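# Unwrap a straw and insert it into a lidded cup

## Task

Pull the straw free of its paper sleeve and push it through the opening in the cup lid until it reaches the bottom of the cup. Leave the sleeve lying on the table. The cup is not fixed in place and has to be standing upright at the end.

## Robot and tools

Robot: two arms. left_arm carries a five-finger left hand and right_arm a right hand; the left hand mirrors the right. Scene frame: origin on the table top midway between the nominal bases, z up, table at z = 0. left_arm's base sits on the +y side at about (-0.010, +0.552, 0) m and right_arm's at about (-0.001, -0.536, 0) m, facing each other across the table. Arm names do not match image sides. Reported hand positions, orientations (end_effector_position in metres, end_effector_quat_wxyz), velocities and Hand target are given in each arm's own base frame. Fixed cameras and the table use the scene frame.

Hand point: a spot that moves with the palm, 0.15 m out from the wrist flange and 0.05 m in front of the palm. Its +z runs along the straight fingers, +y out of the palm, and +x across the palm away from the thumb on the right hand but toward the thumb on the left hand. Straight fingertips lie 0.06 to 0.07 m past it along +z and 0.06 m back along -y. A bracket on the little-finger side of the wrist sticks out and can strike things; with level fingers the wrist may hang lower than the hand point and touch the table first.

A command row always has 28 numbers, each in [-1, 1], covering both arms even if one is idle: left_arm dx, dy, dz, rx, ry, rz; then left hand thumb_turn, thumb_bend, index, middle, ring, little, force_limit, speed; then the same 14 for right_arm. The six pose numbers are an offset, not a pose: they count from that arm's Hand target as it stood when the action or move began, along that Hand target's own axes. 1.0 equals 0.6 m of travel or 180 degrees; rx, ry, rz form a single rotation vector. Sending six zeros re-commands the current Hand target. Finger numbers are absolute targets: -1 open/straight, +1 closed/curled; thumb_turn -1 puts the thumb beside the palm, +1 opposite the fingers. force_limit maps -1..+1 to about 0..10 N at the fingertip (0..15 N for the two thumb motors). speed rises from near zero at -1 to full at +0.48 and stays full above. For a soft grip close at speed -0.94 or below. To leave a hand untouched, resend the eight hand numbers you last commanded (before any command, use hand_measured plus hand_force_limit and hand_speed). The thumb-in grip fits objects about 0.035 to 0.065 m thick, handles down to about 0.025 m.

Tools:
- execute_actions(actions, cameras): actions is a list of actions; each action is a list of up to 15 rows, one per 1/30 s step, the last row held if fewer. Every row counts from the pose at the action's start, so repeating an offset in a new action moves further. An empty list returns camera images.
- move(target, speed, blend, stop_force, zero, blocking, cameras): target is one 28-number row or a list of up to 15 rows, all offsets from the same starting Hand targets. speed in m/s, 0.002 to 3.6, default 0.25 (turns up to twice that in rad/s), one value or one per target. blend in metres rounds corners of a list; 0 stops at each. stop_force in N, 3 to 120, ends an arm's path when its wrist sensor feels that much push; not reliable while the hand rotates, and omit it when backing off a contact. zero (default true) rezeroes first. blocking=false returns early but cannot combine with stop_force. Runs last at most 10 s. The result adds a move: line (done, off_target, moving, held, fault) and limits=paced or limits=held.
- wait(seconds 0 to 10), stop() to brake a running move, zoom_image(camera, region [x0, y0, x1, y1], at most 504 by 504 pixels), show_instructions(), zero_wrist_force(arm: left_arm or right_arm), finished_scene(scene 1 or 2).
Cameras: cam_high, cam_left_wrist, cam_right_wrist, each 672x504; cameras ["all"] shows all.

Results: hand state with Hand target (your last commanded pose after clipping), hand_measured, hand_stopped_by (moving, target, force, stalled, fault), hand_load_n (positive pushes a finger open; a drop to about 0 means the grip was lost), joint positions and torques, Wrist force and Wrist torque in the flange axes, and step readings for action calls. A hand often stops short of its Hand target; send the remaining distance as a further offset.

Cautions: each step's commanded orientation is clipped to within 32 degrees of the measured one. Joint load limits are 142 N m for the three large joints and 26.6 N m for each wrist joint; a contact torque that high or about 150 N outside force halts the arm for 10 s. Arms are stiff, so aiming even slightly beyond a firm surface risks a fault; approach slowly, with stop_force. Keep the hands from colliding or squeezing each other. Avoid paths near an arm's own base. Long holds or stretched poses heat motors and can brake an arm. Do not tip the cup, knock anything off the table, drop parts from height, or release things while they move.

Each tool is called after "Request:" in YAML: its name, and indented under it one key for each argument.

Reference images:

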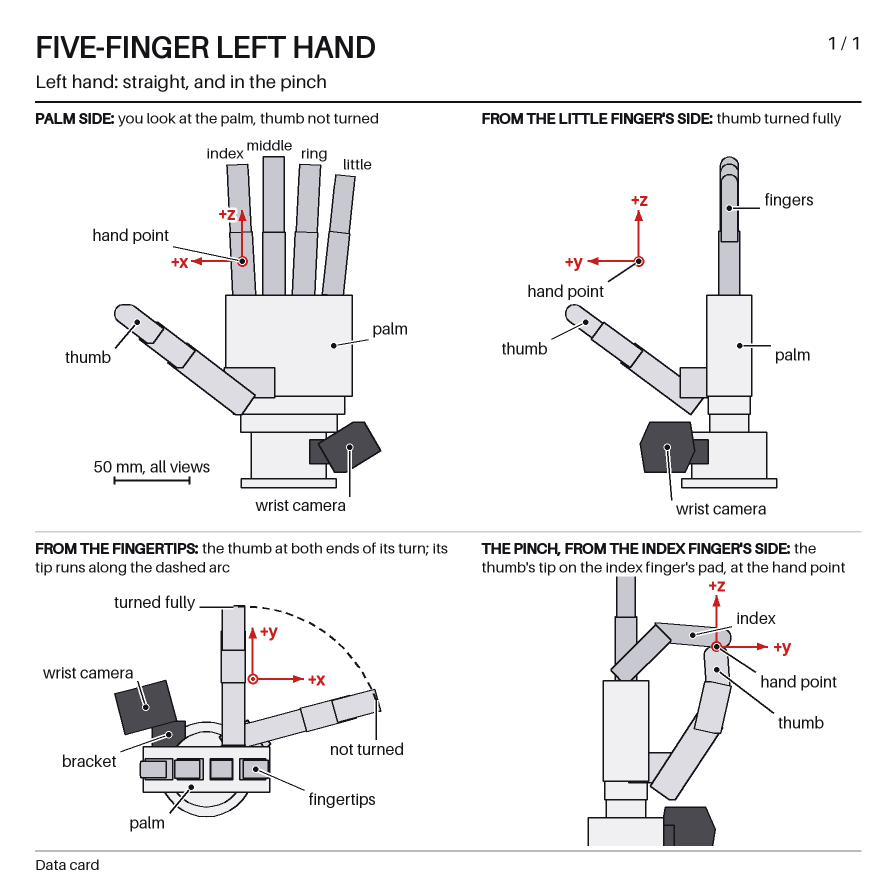

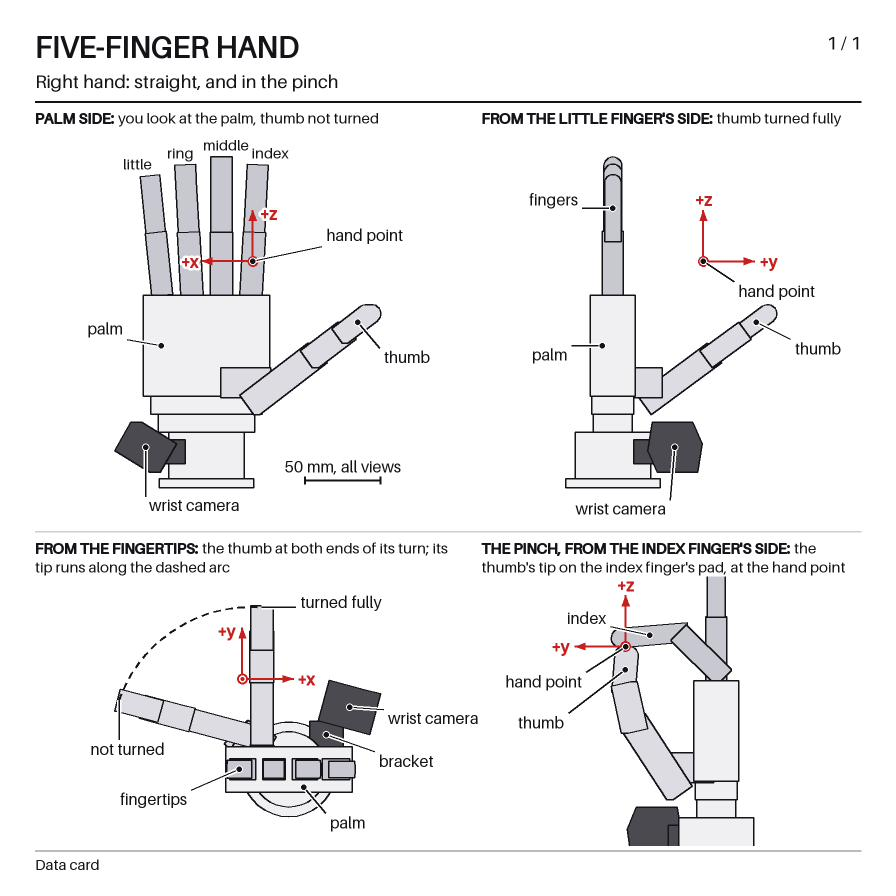

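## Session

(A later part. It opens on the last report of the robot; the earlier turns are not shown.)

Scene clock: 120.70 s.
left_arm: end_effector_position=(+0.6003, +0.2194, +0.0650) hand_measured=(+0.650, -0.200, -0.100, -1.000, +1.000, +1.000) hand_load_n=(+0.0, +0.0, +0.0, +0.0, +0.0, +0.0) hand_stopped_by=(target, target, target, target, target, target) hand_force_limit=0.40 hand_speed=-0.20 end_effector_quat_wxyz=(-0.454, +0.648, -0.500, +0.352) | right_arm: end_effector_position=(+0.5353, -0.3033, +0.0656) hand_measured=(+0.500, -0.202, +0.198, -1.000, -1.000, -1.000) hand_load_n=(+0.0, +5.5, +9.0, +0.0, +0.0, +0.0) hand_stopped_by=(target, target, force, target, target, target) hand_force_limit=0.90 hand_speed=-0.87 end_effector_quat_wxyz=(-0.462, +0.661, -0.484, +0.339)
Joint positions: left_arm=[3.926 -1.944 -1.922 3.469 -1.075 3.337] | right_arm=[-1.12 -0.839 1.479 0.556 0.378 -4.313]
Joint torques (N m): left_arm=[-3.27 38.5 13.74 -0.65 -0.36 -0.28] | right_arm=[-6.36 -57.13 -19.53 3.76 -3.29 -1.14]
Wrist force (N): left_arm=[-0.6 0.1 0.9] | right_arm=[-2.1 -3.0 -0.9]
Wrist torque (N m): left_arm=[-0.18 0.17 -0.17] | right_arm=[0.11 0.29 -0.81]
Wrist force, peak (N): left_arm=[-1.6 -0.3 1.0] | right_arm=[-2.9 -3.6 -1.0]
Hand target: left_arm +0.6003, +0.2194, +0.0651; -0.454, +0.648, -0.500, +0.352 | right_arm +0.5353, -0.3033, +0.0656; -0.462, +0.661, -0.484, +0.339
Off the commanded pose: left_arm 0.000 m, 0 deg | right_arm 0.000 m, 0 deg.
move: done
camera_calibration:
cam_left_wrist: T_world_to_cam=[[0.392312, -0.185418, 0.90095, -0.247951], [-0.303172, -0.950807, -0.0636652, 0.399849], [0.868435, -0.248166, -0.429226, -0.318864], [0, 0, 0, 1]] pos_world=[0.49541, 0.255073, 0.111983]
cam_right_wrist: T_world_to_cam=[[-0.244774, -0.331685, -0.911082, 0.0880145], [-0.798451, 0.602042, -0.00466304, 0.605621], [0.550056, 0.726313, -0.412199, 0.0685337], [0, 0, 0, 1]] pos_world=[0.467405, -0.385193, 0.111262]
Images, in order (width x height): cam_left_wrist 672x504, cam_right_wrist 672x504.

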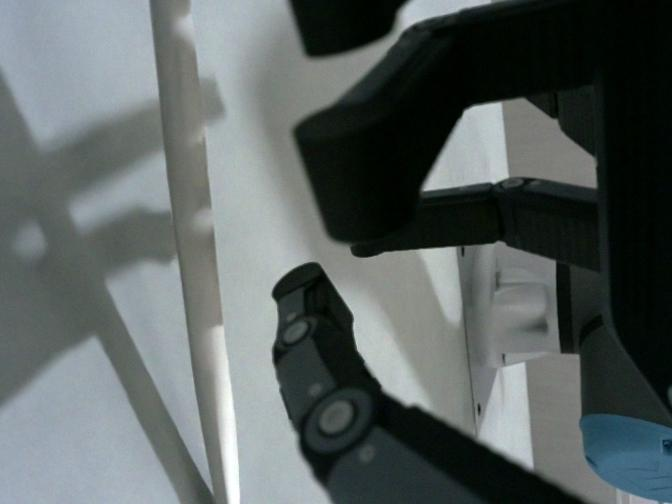

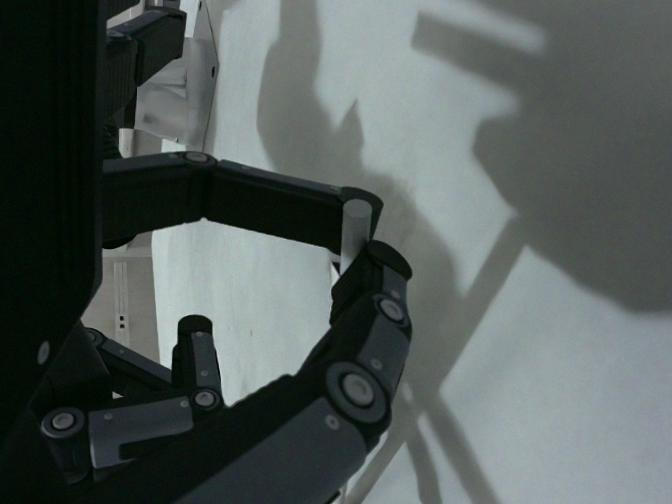

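Request:
execute_actions:
  actions: []

Scene clock: 121.77 s.
left_arm: end_effector_position=(+0.6003, +0.2194, +0.0651) hand_measured=(+0.650, -0.200, -0.100, -1.000, +1.000, +1.000) hand_load_n=(+0.0, +0.5, +0.0, +0.0, +0.0, +0.0) hand_stopped_by=(target, target, target, target, target, target) hand_force_limit=0.40 hand_speed=-0.20 end_effector_quat_wxyz=(-0.454, +0.648, -0.500, +0.352) | right_arm: end_effector_position=(+0.5353, -0.3033, +0.0656) hand_measured=(+0.500, -0.202, +0.198, -1.000, -1.000, -1.000) hand_load_n=(+0.0, +5.5, +8.5, +0.0, +0.0, +0.0) hand_stopped_by=(target, target, force, target, target, target) hand_force_limit=0.90 hand_speed=-0.87 end_effector_quat_wxyz=(-0.462, +0.661, -0.484, +0.339)
Joint positions: left_arm=[3.926 -1.943 -1.922 3.468 -1.075 3.337] | right_arm=[-1.12 -0.839 1.479 0.556 0.378 -4.313]
Joint velocities: within noise
Joint torques (N m): left_arm=[-9.87 43.94 23.5 -2.04 -2.01 -0.44] | right_arm=[-6.84 -56.15 -19.36 3.58 -3.25 -1.09]
Wrist force (N): left_arm=[-0.6 -0.1 0.7] | right_arm=[-2.0 -3.1 -0.8]
Wrist torque (N m): left_arm=[-0.18 0.15 -0.16] | right_arm=[0.08 0.28 -0.81]
Wrist force, peak (N): left_arm=[-1.0 0.0 1.2] | right_arm=[-2.0 -3.3 -0.9]
Hand target: left_arm +0.6003, +0.2194, +0.0651; -0.454, +0.648, -0.500, +0.352 | right_arm +0.5353, -0.3033, +0.0656; -0.462, +0.661, -0.484, +0.339
Off the commanded pose: left_arm 0.000 m, 0 deg | right_arm 0.000 m, 0 deg.
camera_calibration:
cam_left_wrist: T_world_to_cam=[[0.392312, -0.185418, 0.90095, -0.248041], [-0.303172, -0.950807, -0.0636652, 0.399855], [0.868435, -0.248166, -0.429226, -0.318822], [0, 0, 0, 1]] pos_world=[0.49541, 0.255073, 0.112083]
cam_right_wrist: T_world_to_cam=[[-0.244774, -0.331685, -0.911082, 0.0880145], [-0.798451, 0.602042, -0.00466304, 0.605621], [0.550056, 0.726313, -0.412199, 0.0685337], [0, 0, 0, 1]] pos_world=[0.467405, -0.385193, 0.111262]

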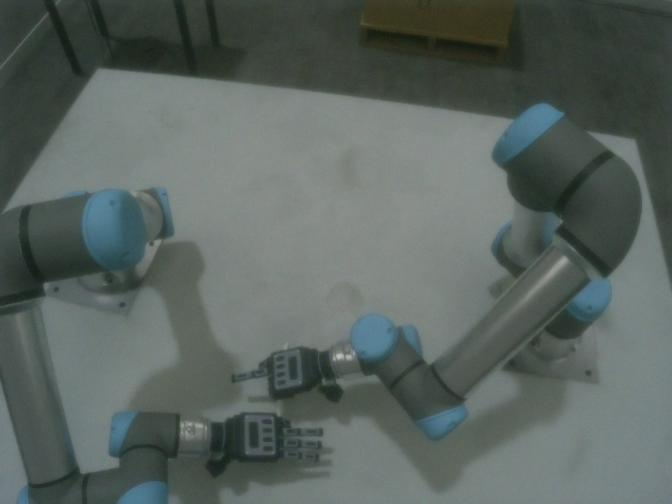

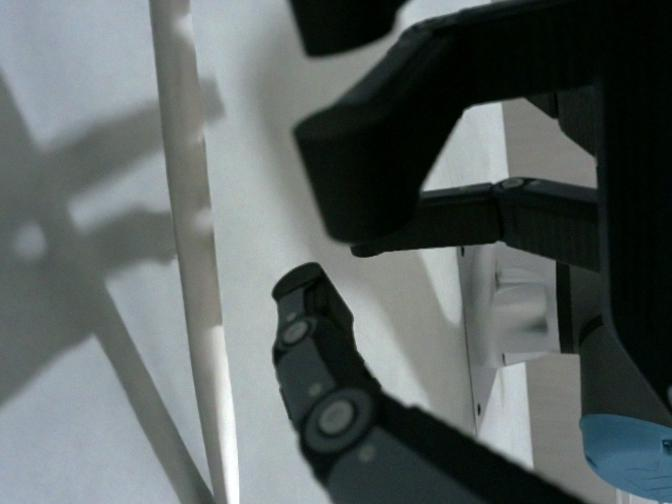

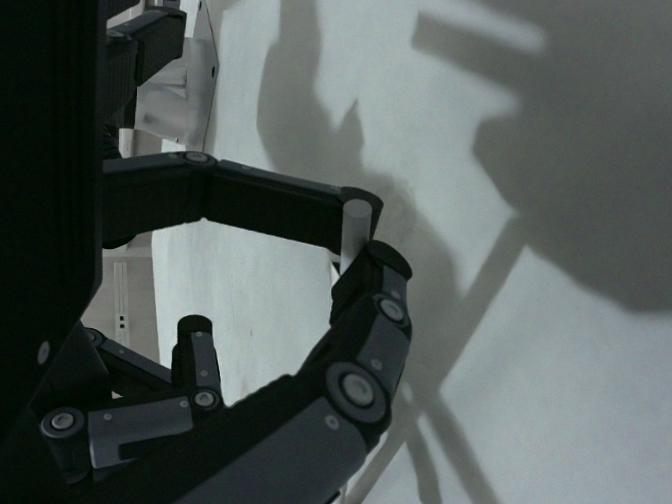

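Request:
move:
  target:
    - [0,0.0066,-0.018,0,0.0028,0.0897,0.65,-0.2,-0.1,-1,1,1,0.4,-0.2,0,0,0,0,0,0,0.5,-0.2,0.5,-1,-1,-1,0.9,-0.87]
    - [0,0.03,-0.0095,0,0.0028,0.0897,0.65,-0.2,-0.1,-1,1,1,0.4,-0.2,0,0,0,0,0,0,0.5,-0.2,0.5,-1,-1,-1,0.9,-0.87]
  speed: 0.1
  cameras: ["cam_left_wrist"]

Scene clock: 124.47 s.
left_arm: end_effector_position=(+0.5891, +0.2164, +0.0502) hand_measured=(+0.650, -0.200, -0.100, -1.000, +1.000, +1.000) hand_load_n=(+0.0, +0.0, +0.0, +0.0, +0.0, +0.0) hand_stopped_by=(target, target, target, target, target, target) hand_force_limit=0.40 hand_speed=-0.20 end_effector_quat_wxyz=(-0.497, +0.570, -0.588, +0.287) | right_arm: end_effector_position=(+0.5353, -0.3033, +0.0656) hand_measured=(+0.500, -0.202, +0.198, -1.000, -1.000, -1.000) hand_load_n=(+0.0, +5.5, +8.5, +0.0, +0.0, +0.0) hand_stopped_by=(target, target, force, target, target, target) hand_force_limit=0.90 hand_speed=-0.87 end_effector_quat_wxyz=(-0.462, +0.661, -0.484, +0.339)
Joint positions: left_arm=[3.903 -1.935 -1.966 3.505 -1.088 3.61] | right_arm=[-1.12 -0.839 1.479 0.556 0.378 -4.313]
Joint torques (N m): left_arm=[6.96 29.89 20.55 1.56 1.35 0.67] | right_arm=[-6.97 -54.64 -18.2 3.17 -3.3 -1.26]
Wrist force (N): left_arm=[-0.8 -0.4 0.6] | right_arm=[-2.1 -2.9 -0.8]
Wrist torque (N m): left_arm=[-0.21 0.16 -0.14] | right_arm=[0.10 0.29 -0.81]
Wrist force, peak (N): left_arm=[-1.6 -1.3 0.2] | right_arm=[-2.2 -3.3 -0.9]
Hand target: left_arm +0.5892, +0.2165, +0.0502; -0.497, +0.569, -0.588, +0.287 | right_arm +0.5353, -0.3033, +0.0656; -0.462, +0.661, -0.484, +0.339
Off the commanded pose: left_arm 0.000 m, 0 deg | right_arm 0.000 m, 0 deg.
move: done
camera_calibration:
cam_left_wrist: T_world_to_cam=[[0.415686, -0.443979, 0.793781, -0.183164], [-0.409692, -0.870604, -0.272401, 0.448589], [0.812009, -0.211972, -0.543792, -0.28512], [0, 0, 0, 1]] pos_world=[0.491442, 0.248785, 0.112542]
Images, in order (width x height): cam_left_wrist 672x504.

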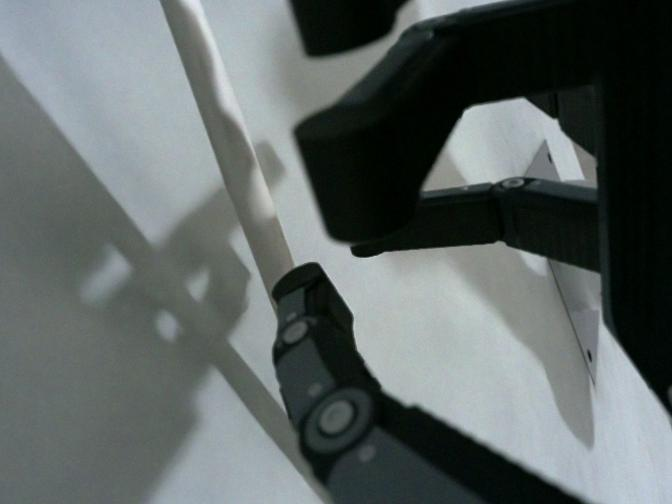

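Request:
move:
  target: [0,0.0071,0.0097,0,0,0,0.65,-0.2,-0.1,-1,1,1,0.4,-0.2,0,0,0,0,0,0,0.5,-0.2,0.5,-1,-1,-1,0.9,-0.87]
  speed: 0.05
  cameras: ["cam_left_wrist"]

Request:
zoom_image:
  camera: "cam_left_wrist"
  region: [100, 0, 436, 340]

Scene clock: 125.90 s.
left_arm: end_effector_position=(+0.5929, +0.2187, +0.0443) hand_measured=(+0.650, -0.200, -0.100, -1.000, +1.000, +1.000) hand_load_n=(+0.0, +0.0, +0.0, +0.0, +0.0, +0.0) hand_stopped_by=(target, target, target, target, target, target) hand_force_limit=0.40 hand_speed=-0.20 end_effector_quat_wxyz=(-0.497, +0.569, -0.588, +0.287) | right_arm: end_effector_position=(+0.5353, -0.3033, +0.0656) hand_measured=(+0.500, -0.202, +0.198, -1.000, -1.000, -1.000) hand_load_n=(+0.0, +5.0, +9.0, +0.0, +0.0, +0.0) hand_stopped_by=(target, target, force, target, target, target) hand_force_limit=0.90 hand_speed=-0.87 end_effector_quat_wxyz=(-0.462, +0.661, -0.484, +0.339)
Joint positions: left_arm=[3.9 -1.953 -1.958 3.516 -1.09 3.609] | right_arm=[-1.12 -0.839 1.479 0.556 0.378 -4.313]
Joint torques (N m): left_arm=[-7.27 44.88 10.89 -0.18 -1.59 -0.88] | right_arm=[-6.76 -54.17 -17.51 2.95 -3.25 -1.32]
Wrist force (N): left_arm=[-1.1 -0.5 0.7] | right_arm=[-2.1 -3.1 -0.7]
Wrist torque (N m): left_arm=[-0.25 0.21 -0.15] | right_arm=[0.07 0.28 -0.81]
Wrist force, peak (N): left_arm=[-1.4 -0.4 0.6] | right_arm=[-2.2 -3.2 -0.8]
Hand target: left_arm +0.5928, +0.2186, +0.0443; -0.497, +0.569, -0.588, +0.287 | right_arm +0.5353, -0.3033, +0.0656; -0.462, +0.661, -0.484, +0.339
Off the commanded pose: left_arm 0.000 m, 0 deg | right_arm 0.000 m, 0 deg.
move: done
camera_calibration:
cam_left_wrist: T_world_to_cam=[[0.415478, -0.444115, 0.793813, -0.178869], [-0.409625, -0.870555, -0.272655, 0.450409], [0.812149, -0.211884, -0.543617, -0.291113], [0, 0, 0, 1]] pos_world=[0.495242, 0.250985, 0.106541]
Images, in order (width x height): cam_left_wrist 672x504.

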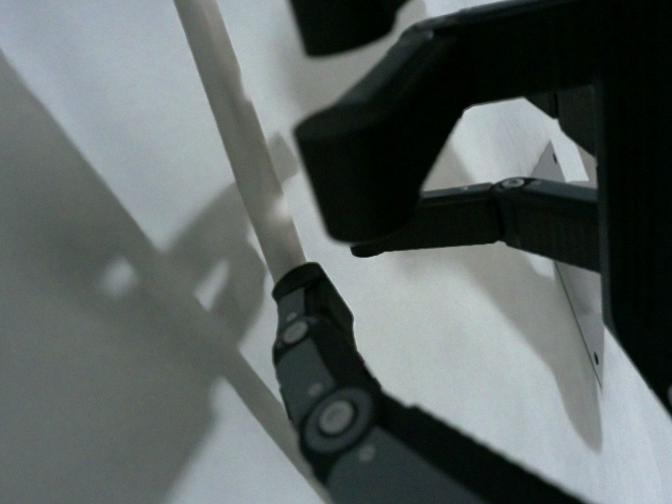

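Scaled by 1.482 from the camera's 672x504 image, which has a finer 960x720 frame.

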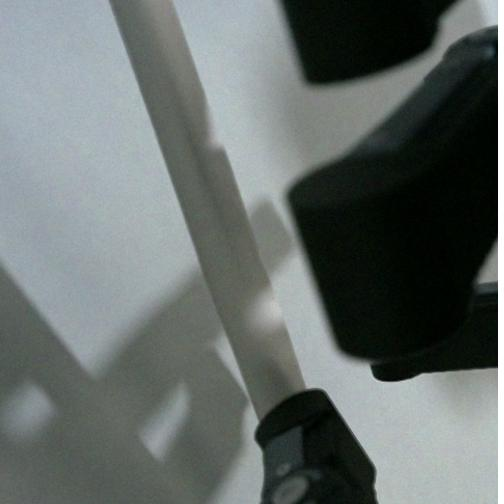

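Request:
move:
  target: [0,0.0141,0.0051,0,0,0,0.65,-0.2,-0.1,-1,1,1,0.4,-0.2,0,0,0,0,0,0,0.5,-0.2,0.5,-1,-1,-1,0.9,-0.87]
  speed: 0.05
  cameras: ["cam_left_wrist"]

Request:
zoom_image:
  camera: "cam_left_wrist"
  region: [100, 0, 436, 340]

Scene clock: 127.07 s.
left_arm: end_effector_position=(+0.5924, +0.2209, +0.0355) hand_measured=(+0.650, -0.200, -0.100, -1.000, +1.000, +1.000) hand_load_n=(+0.0, +0.0, +0.0, +0.0, +0.0, +0.0) hand_stopped_by=(target, target, target, target, target, target) hand_force_limit=0.40 hand_speed=-0.20 end_effector_quat_wxyz=(-0.497, +0.569, -0.588, +0.287) | right_arm: end_effector_position=(+0.5353, -0.3033, +0.0656) hand_measured=(+0.500, -0.202, +0.198, -1.000, -1.000, -1.000) hand_load_n=(-0.5, +5.0, +9.0, +0.0, +0.0, +0.0) hand_stopped_by=(target, target, force, target, target, target) hand_force_limit=0.90 hand_speed=-0.87 end_effector_quat_wxyz=(-0.462, +0.661, -0.484, +0.339)
Joint positions: left_arm=[3.905 -1.97 -1.963 3.537 -1.086 3.611] | right_arm=[-1.12 -0.839 1.479 0.556 0.378 -4.313]
Joint torques (N m): left_arm=[-0.85 43.64 12.17 -1.61 1.27 0.89] | right_arm=[-5.96 -52.85 -16.82 2.89 -3.24 -1.13]
Wrist force (N): left_arm=[-0.7 -0.4 1.0] | right_arm=[-2.3 -3.0 -0.9]
Wrist torque (N m): left_arm=[-0.25 0.15 -0.22] | right_arm=[0.08 0.31 -0.82]
Wrist force, peak (N): left_arm=[-1.4 -0.2 0.9] | right_arm=[-2.2 -3.2 -0.9]
Hand target: left_arm +0.5924, +0.2209, +0.0356; -0.497, +0.569, -0.588, +0.287 | right_arm +0.5353, -0.3033, +0.0656; -0.462, +0.661, -0.484, +0.339
Off the commanded pose: left_arm 0.000 m, 0 deg | right_arm 0.000 m, 0 deg.
move: done
camera_calibration:
cam_left_wrist: T_world_to_cam=[[0.415539, -0.444054, 0.793816, -0.170739], [-0.409684, -0.870567, -0.27253, 0.449813], [0.812087, -0.211967, -0.543677, -0.29481], [0, 0, 0, 1]] pos_world=[0.494642, 0.253285, 0.0978416]
Images, in order (width x height): cam_left_wrist 672x504.

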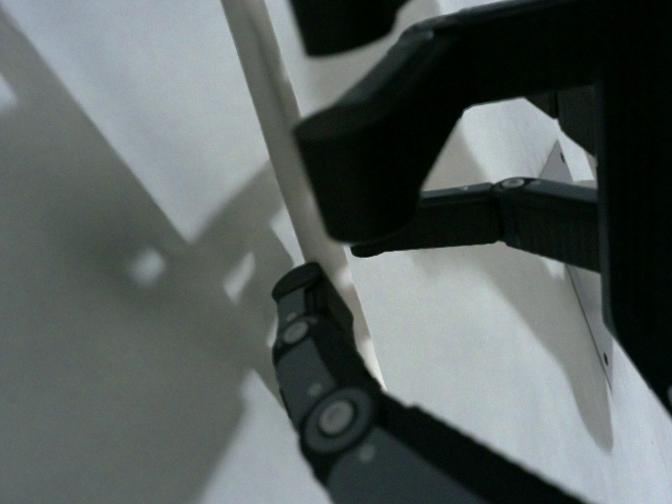

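Scaled by 1.482 from the camera's 672x504 image, which has a finer 960x720 frame.

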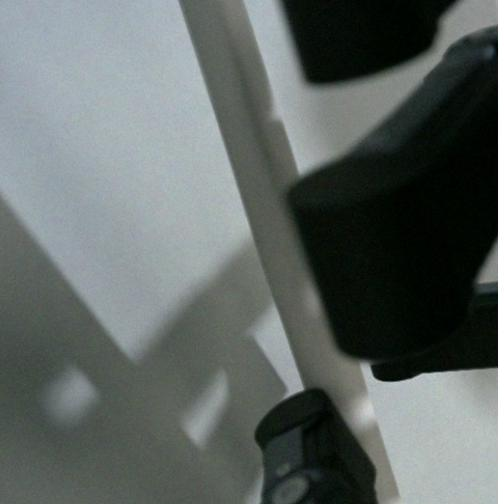

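Request:
execute_actions:
  actions:
    - [[0,0,0,0,0,0,0.65,-0.2,0.5,-1,1,1,0.9,-0.7,0,0,0,0,0,0,0.5,-0.2,0.5,-1,-1,-1,0.9,-0.87]]

Request:
wait:
  seconds: 1
  cameras: ["cam_left_wrist"]

Scene clock: 128.10 s.
left_arm: end_effector_position=(+0.5924, +0.2209, +0.0356) hand_measured=(+0.650, -0.202, +0.198, -1.000, +1.000, +1.000) hand_load_n=(-1.0, +4.0, +10.5, +0.0, +0.0, +0.0) hand_stopped_by=(target, target, force, target, target, target) hand_force_limit=0.90 hand_speed=-0.70 end_effector_quat_wxyz=(-0.497, +0.569, -0.588, +0.287) | right_arm: end_effector_position=(+0.5353, -0.3033, +0.0656) hand_measured=(+0.500, -0.202, +0.198, -1.000, -1.000, -1.000) hand_load_n=(+1.0, +4.0, +9.5, +0.0, +0.0, +0.0) hand_stopped_by=(target, target, force, target, target, target) hand_force_limit=0.90 hand_speed=-0.87 end_effector_quat_wxyz=(-0.462, +0.661, -0.484, +0.339)
Joint positions: left_arm=[3.905 -1.97 -1.963 3.537 -1.086 3.611] | right_arm=[-1.12 -0.839 1.479 0.556 0.378 -4.313]
Joint torques (N m): left_arm=[-9.98 44.17 22.64 -1.93 -2.33 -0.43] | right_arm=[-6.17 -51.94 -17.6 2.6 -3.38 -1.19]
Wrist force (N): left_arm=[-0.7 -0.3 0.7] | right_arm=[-1.6 -3.4 -0.8]
Wrist torque (N m): left_arm=[-0.20 0.19 -0.24] | right_arm=[0.06 0.28 -0.81]
Wrist force, peak (N): left_arm=[-1.2 -0.7 0.6] | right_arm=[-1.6 -3.5 -1.1]
Hand target: left_arm +0.5924, +0.2209, +0.0356; -0.497, +0.569, -0.588, +0.287 | right_arm +0.5353, -0.3033, +0.0656; -0.462, +0.661, -0.484, +0.339
Off the commanded pose: left_arm 0.000 m, 0 deg | right_arm 0.000 m, 0 deg.
Step readings (end_effector_position of left_arm | right_arm):
0: (+0.5923, +0.2209, +0.0356) | (+0.5353, -0.3033, +0.0656)
1: (+0.5923, +0.2209, +0.0356) | (+0.5353, -0.3033, +0.0656)
2: (+0.5923, +0.2209, +0.0356) | (+0.5353, -0.3033, +0.0656)
4: (+0.5923, +0.2209, +0.0356) | (+0.5353, -0.3033, +0.0656)
8: (+0.5924, +0.2209, +0.0356) | (+0.5353, -0.3033, +0.0656)
15: (+0.5924, +0.2209, +0.0356) | (+0.5353, -0.3033, +0.0656)

Scene clock: 129.10 s.
left_arm: end_effector_position=(+0.5924, +0.2209, +0.0356) hand_measured=(+0.650, -0.202, +0.198, -1.000, +1.000, +1.000) hand_load_n=(-1.0, +4.0, +10.0, +0.0, +0.0, +0.0) hand_stopped_by=(target, target, force, target, target, target) hand_force_limit=0.90 hand_speed=-0.70 end_effector_quat_wxyz=(-0.497, +0.569, -0.588, +0.287) | right_arm: end_effector_position=(+0.5353, -0.3033, +0.0656) hand_measured=(+0.500, -0.202, +0.198, -1.000, -1.000, -1.000) hand_load_n=(+1.0, +3.5, +9.5, +0.0, +0.0, +0.0) hand_stopped_by=(target, target, force, target, target, target) hand_force_limit=0.90 hand_speed=-0.87 end_effector_quat_wxyz=(-0.462, +0.661, -0.484, +0.339)
Joint positions: left_arm=[3.905 -1.97 -1.963 3.537 -1.086 3.611] | right_arm=[-1.12 -0.839 1.479 0.556 0.378 -4.313]
Joint torques (N m): left_arm=[-10.1 44.37 23.04 -1.44 -2.21 -0.58] | right_arm=[-6.01 -51.78 -16.84 2.41 -3.23 -1.27]
Wrist force (N): left_arm=[-0.7 -0.5 0.8] | right_arm=[-1.5 -3.3 -0.8]
Wrist torque (N m): left_arm=[-0.23 0.19 -0.24] | right_arm=[0.07 0.27 -0.80]
Wrist force, peak (N): left_arm=[-0.6 -0.4 1.2] | right_arm=[-1.8 -3.6 -0.9]
Hand target: left_arm +0.5924, +0.2209, +0.0356; -0.497, +0.569, -0.588, +0.287 | right_arm +0.5353, -0.3033, +0.0656; -0.462, +0.661, -0.484, +0.339
Off the commanded pose: left_arm 0.000 m, 0 deg | right_arm 0.000 m, 0 deg.
wait: 1.00 s; at rest by 0.17 s
camera_calibration:
cam_left_wrist: T_world_to_cam=[[0.415522, -0.44409, 0.793804, -0.170844], [-0.409701, -0.870548, -0.272564, 0.449761], [0.812088, -0.211967, -0.543676, -0.294777], [0, 0, 0, 1]] pos_world=[0.494642, 0.253185, 0.0979416]
Images, in order (width x height): cam_left_wrist 672x504.

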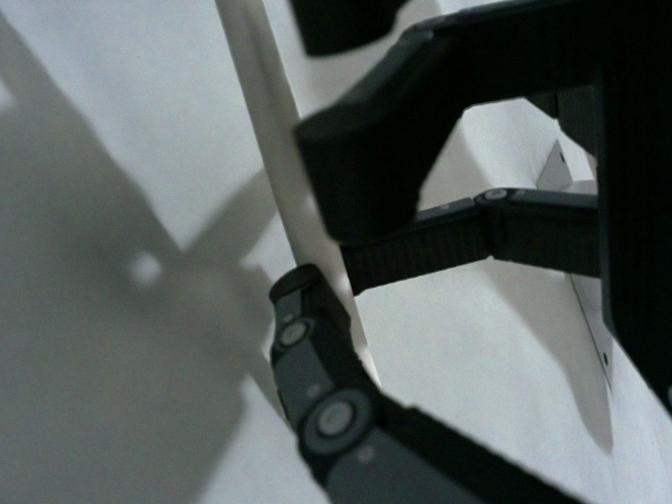

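Request:
move:
  target: [0.0155,-0.0041,-0.0008,0,0,0,0.65,-0.2,0.5,-1,1,1,0.9,-0.7,0.016,-0.0082,-0.004,0,0,0,0.5,-0.2,0.5,-1,-1,-1,0.9,-0.87]
  speed: 0.04
  cameras: ["cam_left_wrist","cam_right_wrist"]

Scene clock: 130.23 s.
left_arm: end_effector_position=(+0.5942, +0.2113, +0.0356) hand_measured=(+0.650, -0.202, +0.198, -1.000, +1.000, +1.000) hand_load_n=(-1.0, +5.5, +9.5, +0.0, +0.0, +0.0) hand_stopped_by=(target, target, force, target, target, target) hand_force_limit=0.90 hand_speed=-0.70 end_effector_quat_wxyz=(-0.497, +0.570, -0.588, +0.287) | right_arm: end_effector_position=(+0.5377, -0.3127, +0.0710) hand_measured=(+0.500, -0.200, +0.198, -1.000, -1.000, -1.000) hand_load_n=(+0.0, +0.0, +0.0, +0.0, +0.0, +0.5) hand_stopped_by=(target, target, force, target, target, target) hand_force_limit=0.90 hand_speed=-0.87 end_effector_quat_wxyz=(-0.462, +0.661, -0.484, +0.339) end_effector_velocity=(+0.000, +0.000, -0.001) end_effector_angular_velocity=(-0.003, -0.002, +0.000)
Joint positions: left_arm=[3.885 -1.964 -1.971 3.543 -1.105 3.602] | right_arm=[-1.124 -0.827 1.443 0.59 0.376 -4.322]
Joint velocities: left_arm=[within noise] | right_arm=[0 0 0.003 -0.007 0 -0.001]
Joint torques (N m): left_arm=[7.47 34.7 19.07 1.4 2.16 0.83] | right_arm=[-2.68 -52.02 -7.39 -0.53 -3.2 0.02]
Wrist force (N): left_arm=[-1.0 -0.6 0.9] | right_arm=[-2.1 -3.2 -0.8]
Wrist torque (N m): left_arm=[-0.30 0.17 -0.15] | right_arm=[0.08 0.29 -0.71]
Wrist force, peak (N): left_arm=[-4.5 -3.5 -0.7] | right_arm=[-5.9 -2.6 -0.4]
Hand target: left_arm +0.5942, +0.2114, +0.0356; -0.497, +0.569, -0.588, +0.287 | right_arm +0.5377, -0.3126, +0.0711; -0.462, +0.661, -0.484, +0.339
Off the commanded pose: left_arm 0.000 m, 0 deg | right_arm 0.000 m, 0 deg.
move: done
camera_calibration:
cam_left_wrist: T_world_to_cam=[[0.415608, -0.443995, 0.793813, -0.175964], [-0.409581, -0.87062, -0.272515, 0.442134], [0.812104, -0.211871, -0.543689, -0.298385], [0, 0, 0, 1]] pos_world=[0.496542, 0.243585, 0.0979417]
cam_right_wrist: T_world_to_cam=[[-0.244899, -0.331451, -0.911134, 0.0905369], [-0.798424, 0.602079, -0.00441944, 0.613115], [0.55004, 0.726389, -0.412087, 0.0763462], [0, 0, 0, 1]] pos_world=[0.469705, -0.394592, 0.116662]
Images, in order (width x height): cam_left_wrist 672x504, cam_right_wrist 672x504.

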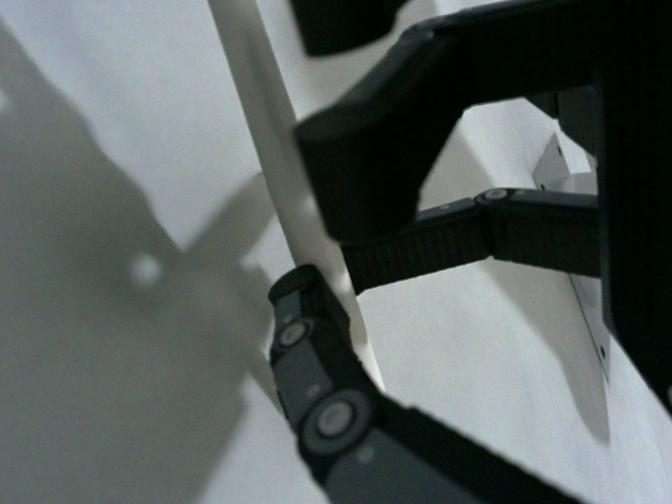

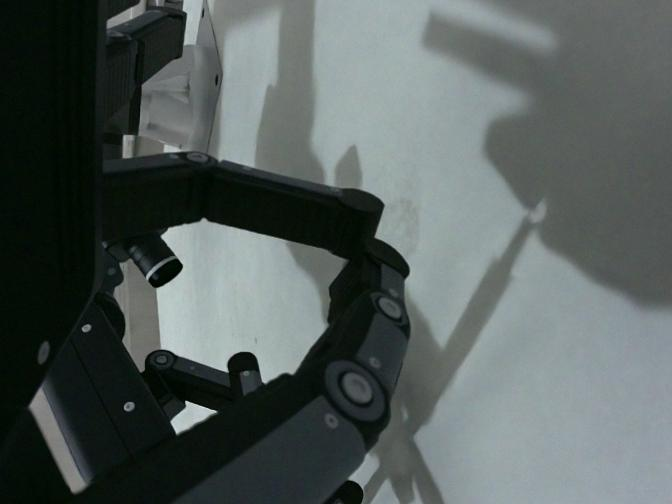

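Request:
move:
  target:
    - [0,0,0,0,0,0,0.65,-0.2,0.5,-1,1,1,0.9,-0.7,0,-0.031,-0.0114,0,0.0487,-0.0769,0.5,-0.2,-0.1,-1,-1,-1,0.9,-0.4]
    - [0,0,0,0,0,0,0.65,-0.2,0.5,-1,1,1,0.9,-0.7,-0.0357,-0.0223,-0.0067,0,0.0487,-0.0769,0.5,-0.2,-0.1,-1,-1,-1,0.9,-0.4]
  speed: 0.08
  cameras: ["cam_left_wrist","cam_right_wrist"]

Request:
zoom_image:
  camera: "cam_right_wrist"
  region: [236, 160, 572, 500]

Scene clock: 133.30 s.
left_arm: end_effector_position=(+0.5942, +0.2114, +0.0356) hand_measured=(+0.650, -0.202, +0.198, -1.000, +1.000, +1.000) hand_load_n=(-1.0, +5.5, +9.5, +0.0, +0.0, +0.0) hand_stopped_by=(target, target, force, target, target, target) hand_force_limit=0.90 hand_speed=-0.70 end_effector_quat_wxyz=(-0.497, +0.569, -0.588, +0.287) | right_arm: end_effector_position=(+0.5321, -0.2920, +0.0851) hand_measured=(+0.500, -0.200, -0.100, -1.000, -1.000, -1.000) hand_load_n=(+0.0, +0.0, +0.0, +0.0, +0.0, +0.0) hand_stopped_by=(target, target, target, target, target, target) hand_force_limit=0.90 hand_speed=-0.40 end_effector_quat_wxyz=(-0.380, +0.687, -0.435, +0.441)
Joint positions: left_arm=[3.885 -1.965 -1.97 3.543 -1.104 3.603] | right_arm=[-1.099 -1.067 1.719 0.165 0.458 -4.199]
Joint torques (N m): left_arm=[8.19 22.46 22.62 -1.92 2.43 0.92] | right_arm=[-10.08 -26.76 -8.62 2.69 -2.79 -1.06]
Wrist force (N): left_arm=[-1.0 -0.7 0.9] | right_arm=[-1.0 -3.3 -0.7]
Wrist torque (N m): left_arm=[-0.30 0.18 -0.15] | right_arm=[0.04 0.17 -0.76]
Wrist force, peak (N): left_arm=[-1.0 -0.8 1.1] | right_arm=[-2.0 -3.4 -1.0]
Hand target: left_arm +0.5942, +0.2114, +0.0356; -0.497, +0.569, -0.588, +0.287 | right_arm +0.5320, -0.2919, +0.0850; -0.380, +0.687, -0.435, +0.441
Off the commanded pose: left_arm 0.000 m, 0 deg | right_arm 0.000 m, 0 deg.
move: done
camera_calibration:
cam_left_wrist: T_world_to_cam=[[0.415522, -0.44409, 0.793804, -0.175852], [-0.409701, -0.870548, -0.272564, 0.442269], [0.812088, -0.211967, -0.543676, -0.298334], [0, 0, 0, 1]] pos_world=[0.496542, 0.243685, 0.0979416]
cam_right_wrist: T_world_to_cam=[[-0.198653, -0.549357, -0.81163, 0.012154], [-0.750969, 0.617443, -0.234114, 0.595062], [0.629747, 0.563002, -0.535208, -0.00947088], [0, 0, 0, 1]] pos_world=[0.455252, -0.355408, 0.144108]
Images, in order (width x height): cam_left_wrist 672x504, cam_right_wrist 672x504.

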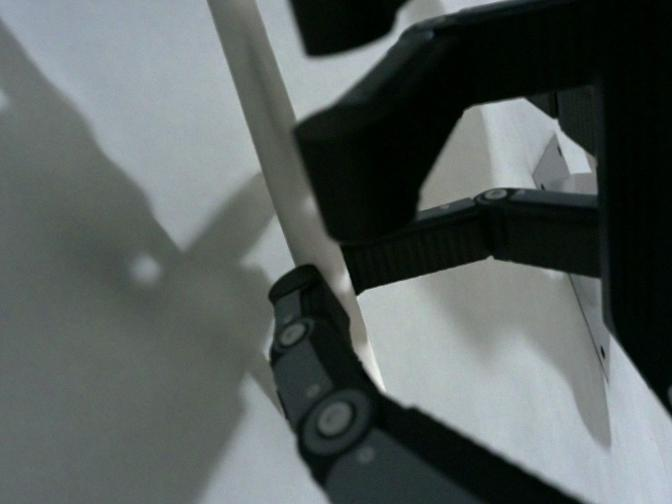

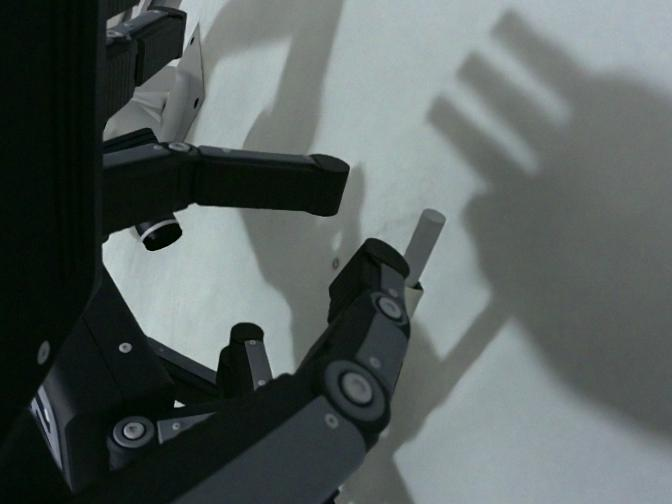

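Scaled by 1.482 from the camera's 672x504 image, which has a finer 960x720 frame.

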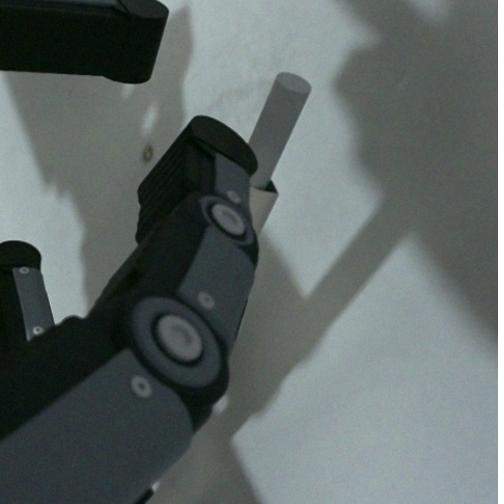

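Request:
move:
  target: [0,0,0,0,0,0,0.65,-0.2,0.5,-1,1,1,0.9,-0.7,-0.0098,0.034,0.0113,0,0,0,0.5,-0.2,-0.1,-1,-1,-1,0.9,-0.4]
  speed: 0.06
  cameras: ["cam_right_wrist"]

Request:
zoom_image:
  camera: "cam_right_wrist"
  region: [236, 110, 472, 350]

Scene clock: 134.87 s.
left_arm: end_effector_position=(+0.5942, +0.2114, +0.0356) hand_measured=(+0.650, -0.202, +0.198, -1.000, +1.000, +1.000) hand_load_n=(-1.0, +5.5, +9.5, +0.0, +0.0, +0.0) hand_stopped_by=(target, target, force, target, target, target) hand_force_limit=0.90 hand_speed=-0.70 end_effector_quat_wxyz=(-0.497, +0.569, -0.588, +0.287) | right_arm: end_effector_position=(+0.5316, -0.2923, +0.0626) hand_measured=(+0.500, -0.200, -0.100, -1.000, -1.000, -1.000) hand_load_n=(+0.0, +0.0, -0.5, -0.5, +0.0, -0.5) hand_stopped_by=(target, target, target, target, target, target) hand_force_limit=0.90 hand_speed=-0.40 end_effector_quat_wxyz=(-0.380, +0.687, -0.435, +0.441)
Joint positions: left_arm=[3.885 -1.965 -1.97 3.543 -1.104 3.603] | right_arm=[-1.1 -1.033 1.736 0.116 0.457 -4.201]
Joint torques (N m): left_arm=[8.64 22.48 22.42 -1.98 2.33 0.83] | right_arm=[-7.49 -50.97 -20.81 3.59 -2.73 1.16]
Wrist force (N): left_arm=[-0.8 -0.2 1.0] | right_arm=[-1.0 -3.0 -0.9]
Wrist torque (N m): left_arm=[-0.27 0.16 -0.15] | right_arm=[0.10 0.18 -0.67]
Wrist force, peak (N): left_arm=[-1.2 -0.8 0.9] | right_arm=[-0.9 -3.7 -0.8]
Hand target: left_arm +0.5942, +0.2114, +0.0356; -0.497, +0.569, -0.588, +0.287 | right_arm +0.5317, -0.2923, +0.0627; -0.380, +0.687, -0.435, +0.441
Off the commanded pose: left_arm 0.000 m, 0 deg | right_arm 0.000 m, 0 deg.
move: done
camera_calibration:
cam_right_wrist: T_world_to_cam=[[-0.198771, -0.549077, -0.811791, -0.00625325], [-0.75102, 0.617509, -0.233778, 0.58967], [0.62965, 0.563203, -0.53511, -0.0208697], [0, 0, 0, 1]] pos_world=[0.454752, -0.355806, 0.121608]
Images, in order (width x height): cam_right_wrist 672x504.

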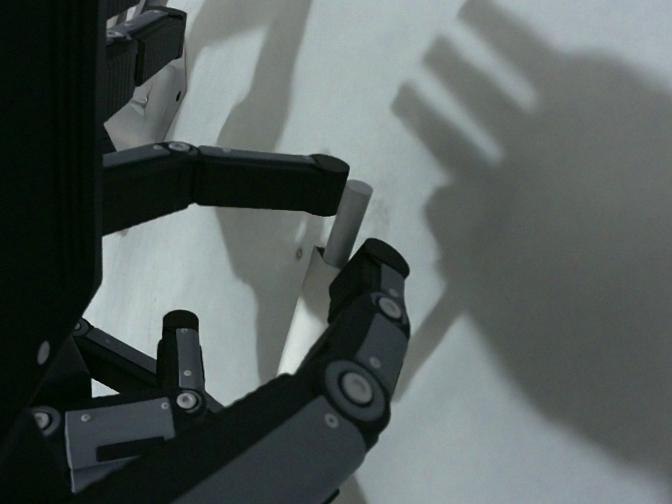

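Scaled by 2.100 from the camera's 672x504 image, which has a finer 960x720 frame.

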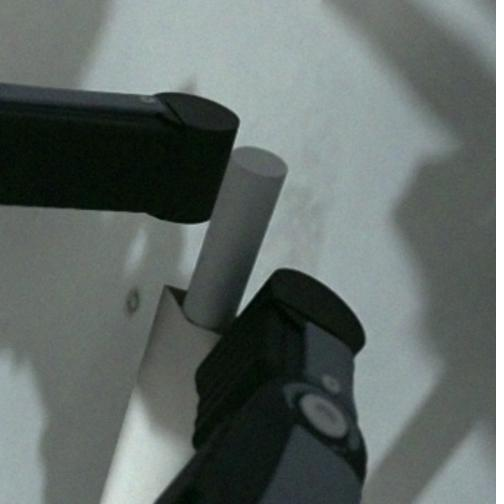

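Request:
execute_actions:
  actions:
    - [[0,0,0,0,0,0,0.65,-0.2,0.5,-1,1,1,0.9,-0.7,0,0,0,0,0,0,0.5,-0.2,0.5,-1,-1,-1,1,-0.5]]

Request:
wait:
  seconds: 0.5
  cameras: ["cam_right_wrist"]

Scene clock: 135.97 s.
left_arm: end_effector_position=(+0.5942, +0.2114, +0.0356) hand_measured=(+0.650, -0.202, +0.198, -1.000, +1.000, +1.000) hand_load_n=(-2.0, +4.5, +10.5, +0.0, +0.0, +0.0) hand_stopped_by=(target, target, force, target, target, target) hand_force_limit=0.90 hand_speed=-0.70 end_effector_quat_wxyz=(-0.497, +0.569, -0.588, +0.287) | right_arm: end_effector_position=(+0.5316, -0.2923, +0.0627) hand_measured=(+0.500, -0.200, +0.292, -1.000, -1.000, -1.000) hand_load_n=(-1.0, +4.0, +16.0, +0.0, +0.0, +0.0) hand_stopped_by=(target, target, force, target, target, target) hand_force_limit=1.00 hand_speed=-0.50 end_effector_quat_wxyz=(-0.380, +0.687, -0.435, +0.441)
Joint positions: left_arm=[3.885 -1.965 -1.97 3.543 -1.104 3.603] | right_arm=[-1.1 -1.034 1.735 0.116 0.457 -4.201]
Joint torques (N m): left_arm=[6.58 22.96 18.03 -1.91 2.11 0.93] | right_arm=[2.54 -50.37 -19.61 3.07 -1.06 0.97]
Wrist force (N): left_arm=[-1.4 -3.2 0.8] | right_arm=[-1.1 -2.0 0.0]
Wrist torque (N m): left_arm=[-0.27 0.21 -0.13] | right_arm=[0.12 0.16 -0.67]
Wrist force, peak (N): left_arm=[-1.7 -4.5 0.7] | right_arm=[-1.8 -3.0 -0.9]
Hand target: left_arm +0.5942, +0.2114, +0.0356; -0.497, +0.569, -0.588, +0.287 | right_arm +0.5317, -0.2923, +0.0627; -0.380, +0.687, -0.435, +0.441
Off the commanded pose: left_arm 0.000 m, 0 deg | right_arm 0.000 m, 0 deg.
Step readings (end_effector_position of left_arm | right_arm):
0: (+0.5942, +0.2114, +0.0356) | (+0.5316, -0.2923, +0.0627)
1: (+0.5942, +0.2114, +0.0356) | (+0.5316, -0.2923, +0.0627)
2: (+0.5942, +0.2114, +0.0356) | (+0.5316, -0.2923, +0.0627)
4: (+0.5942, +0.2114, +0.0356) | (+0.5316, -0.2923, +0.0627)
8: (+0.5942, +0.2114, +0.0356) | (+0.5316, -0.2923, +0.0627)
15: (+0.5942, +0.2114, +0.0356) | (+0.5316, -0.2923, +0.0627)

Scene clock: 136.47 s.
left_arm: end_effector_position=(+0.5942, +0.2114, +0.0356) hand_measured=(+0.650, -0.202, +0.198, -1.000, +1.000, +1.000) hand_load_n=(-1.5, +4.5, +10.5, +0.0, +0.0, +0.0) hand_stopped_by=(target, target, force, target, target, target) hand_force_limit=0.90 hand_speed=-0.70 end_effector_quat_wxyz=(-0.497, +0.569, -0.588, +0.287) | right_arm: end_effector_position=(+0.5317, -0.2923, +0.0627) hand_measured=(+0.500, -0.200, +0.292, -1.000, -1.000, -1.000) hand_load_n=(-1.0, +3.5, +16.0, +0.0, -0.5, +0.0) hand_stopped_by=(target, target, force, target, target, target) hand_force_limit=1.00 hand_speed=-0.50 end_effector_quat_wxyz=(-0.380, +0.687, -0.435, +0.441)
Joint positions: left_arm=[3.885 -1.965 -1.97 3.543 -1.104 3.603] | right_arm=[-1.1 -1.034 1.735 0.116 0.457 -4.201]
Joint torques (N m): left_arm=[5.03 22.53 14.07 -1.95 1.92 0.95] | right_arm=[4.62 -50.5 -18.54 3.26 -0.27 0.83]
Wrist force (N): left_arm=[-1.0 -2.9 0.9] | right_arm=[-1.4 -1.8 0.1]
Wrist torque (N m): left_arm=[-0.29 0.17 -0.11] | right_arm=[0.12 0.19 -0.69]
Wrist force, peak (N): left_arm=[-1.4 -4.2 1.1] | right_arm=[-1.1 -2.3 -0.2]
Hand target: left_arm +0.5942, +0.2114, +0.0356; -0.497, +0.569, -0.588, +0.287 | right_arm +0.5317, -0.2923, +0.0627; -0.380, +0.687, -0.435, +0.441
Off the commanded pose: left_arm 0.000 m, 0 deg | right_arm 0.000 m, 0 deg.
wait: 0.50 s; at rest by 0.17 s
camera_calibration:
cam_right_wrist: T_world_to_cam=[[-0.198636, -0.549165, -0.811764, -0.00626834], [-0.751005, 0.617462, -0.23395, 0.589692], [0.629711, 0.563168, -0.535076, -0.0208603], [0, 0, 0, 1]] pos_world=[0.454752, -0.355807, 0.121708]
Images, in order (width x height): cam_right_wrist 672x504.

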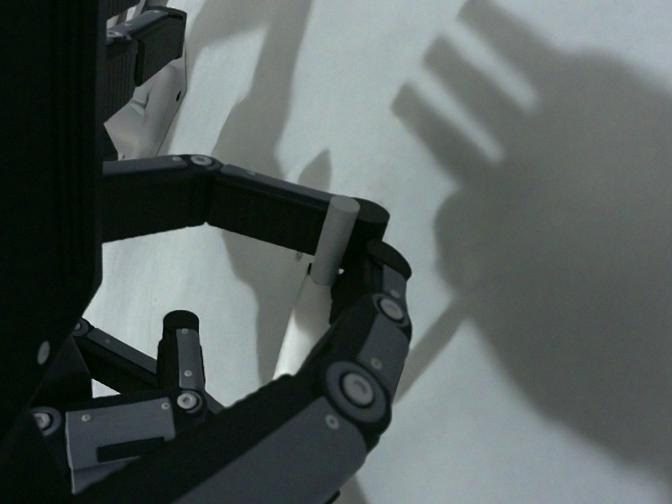

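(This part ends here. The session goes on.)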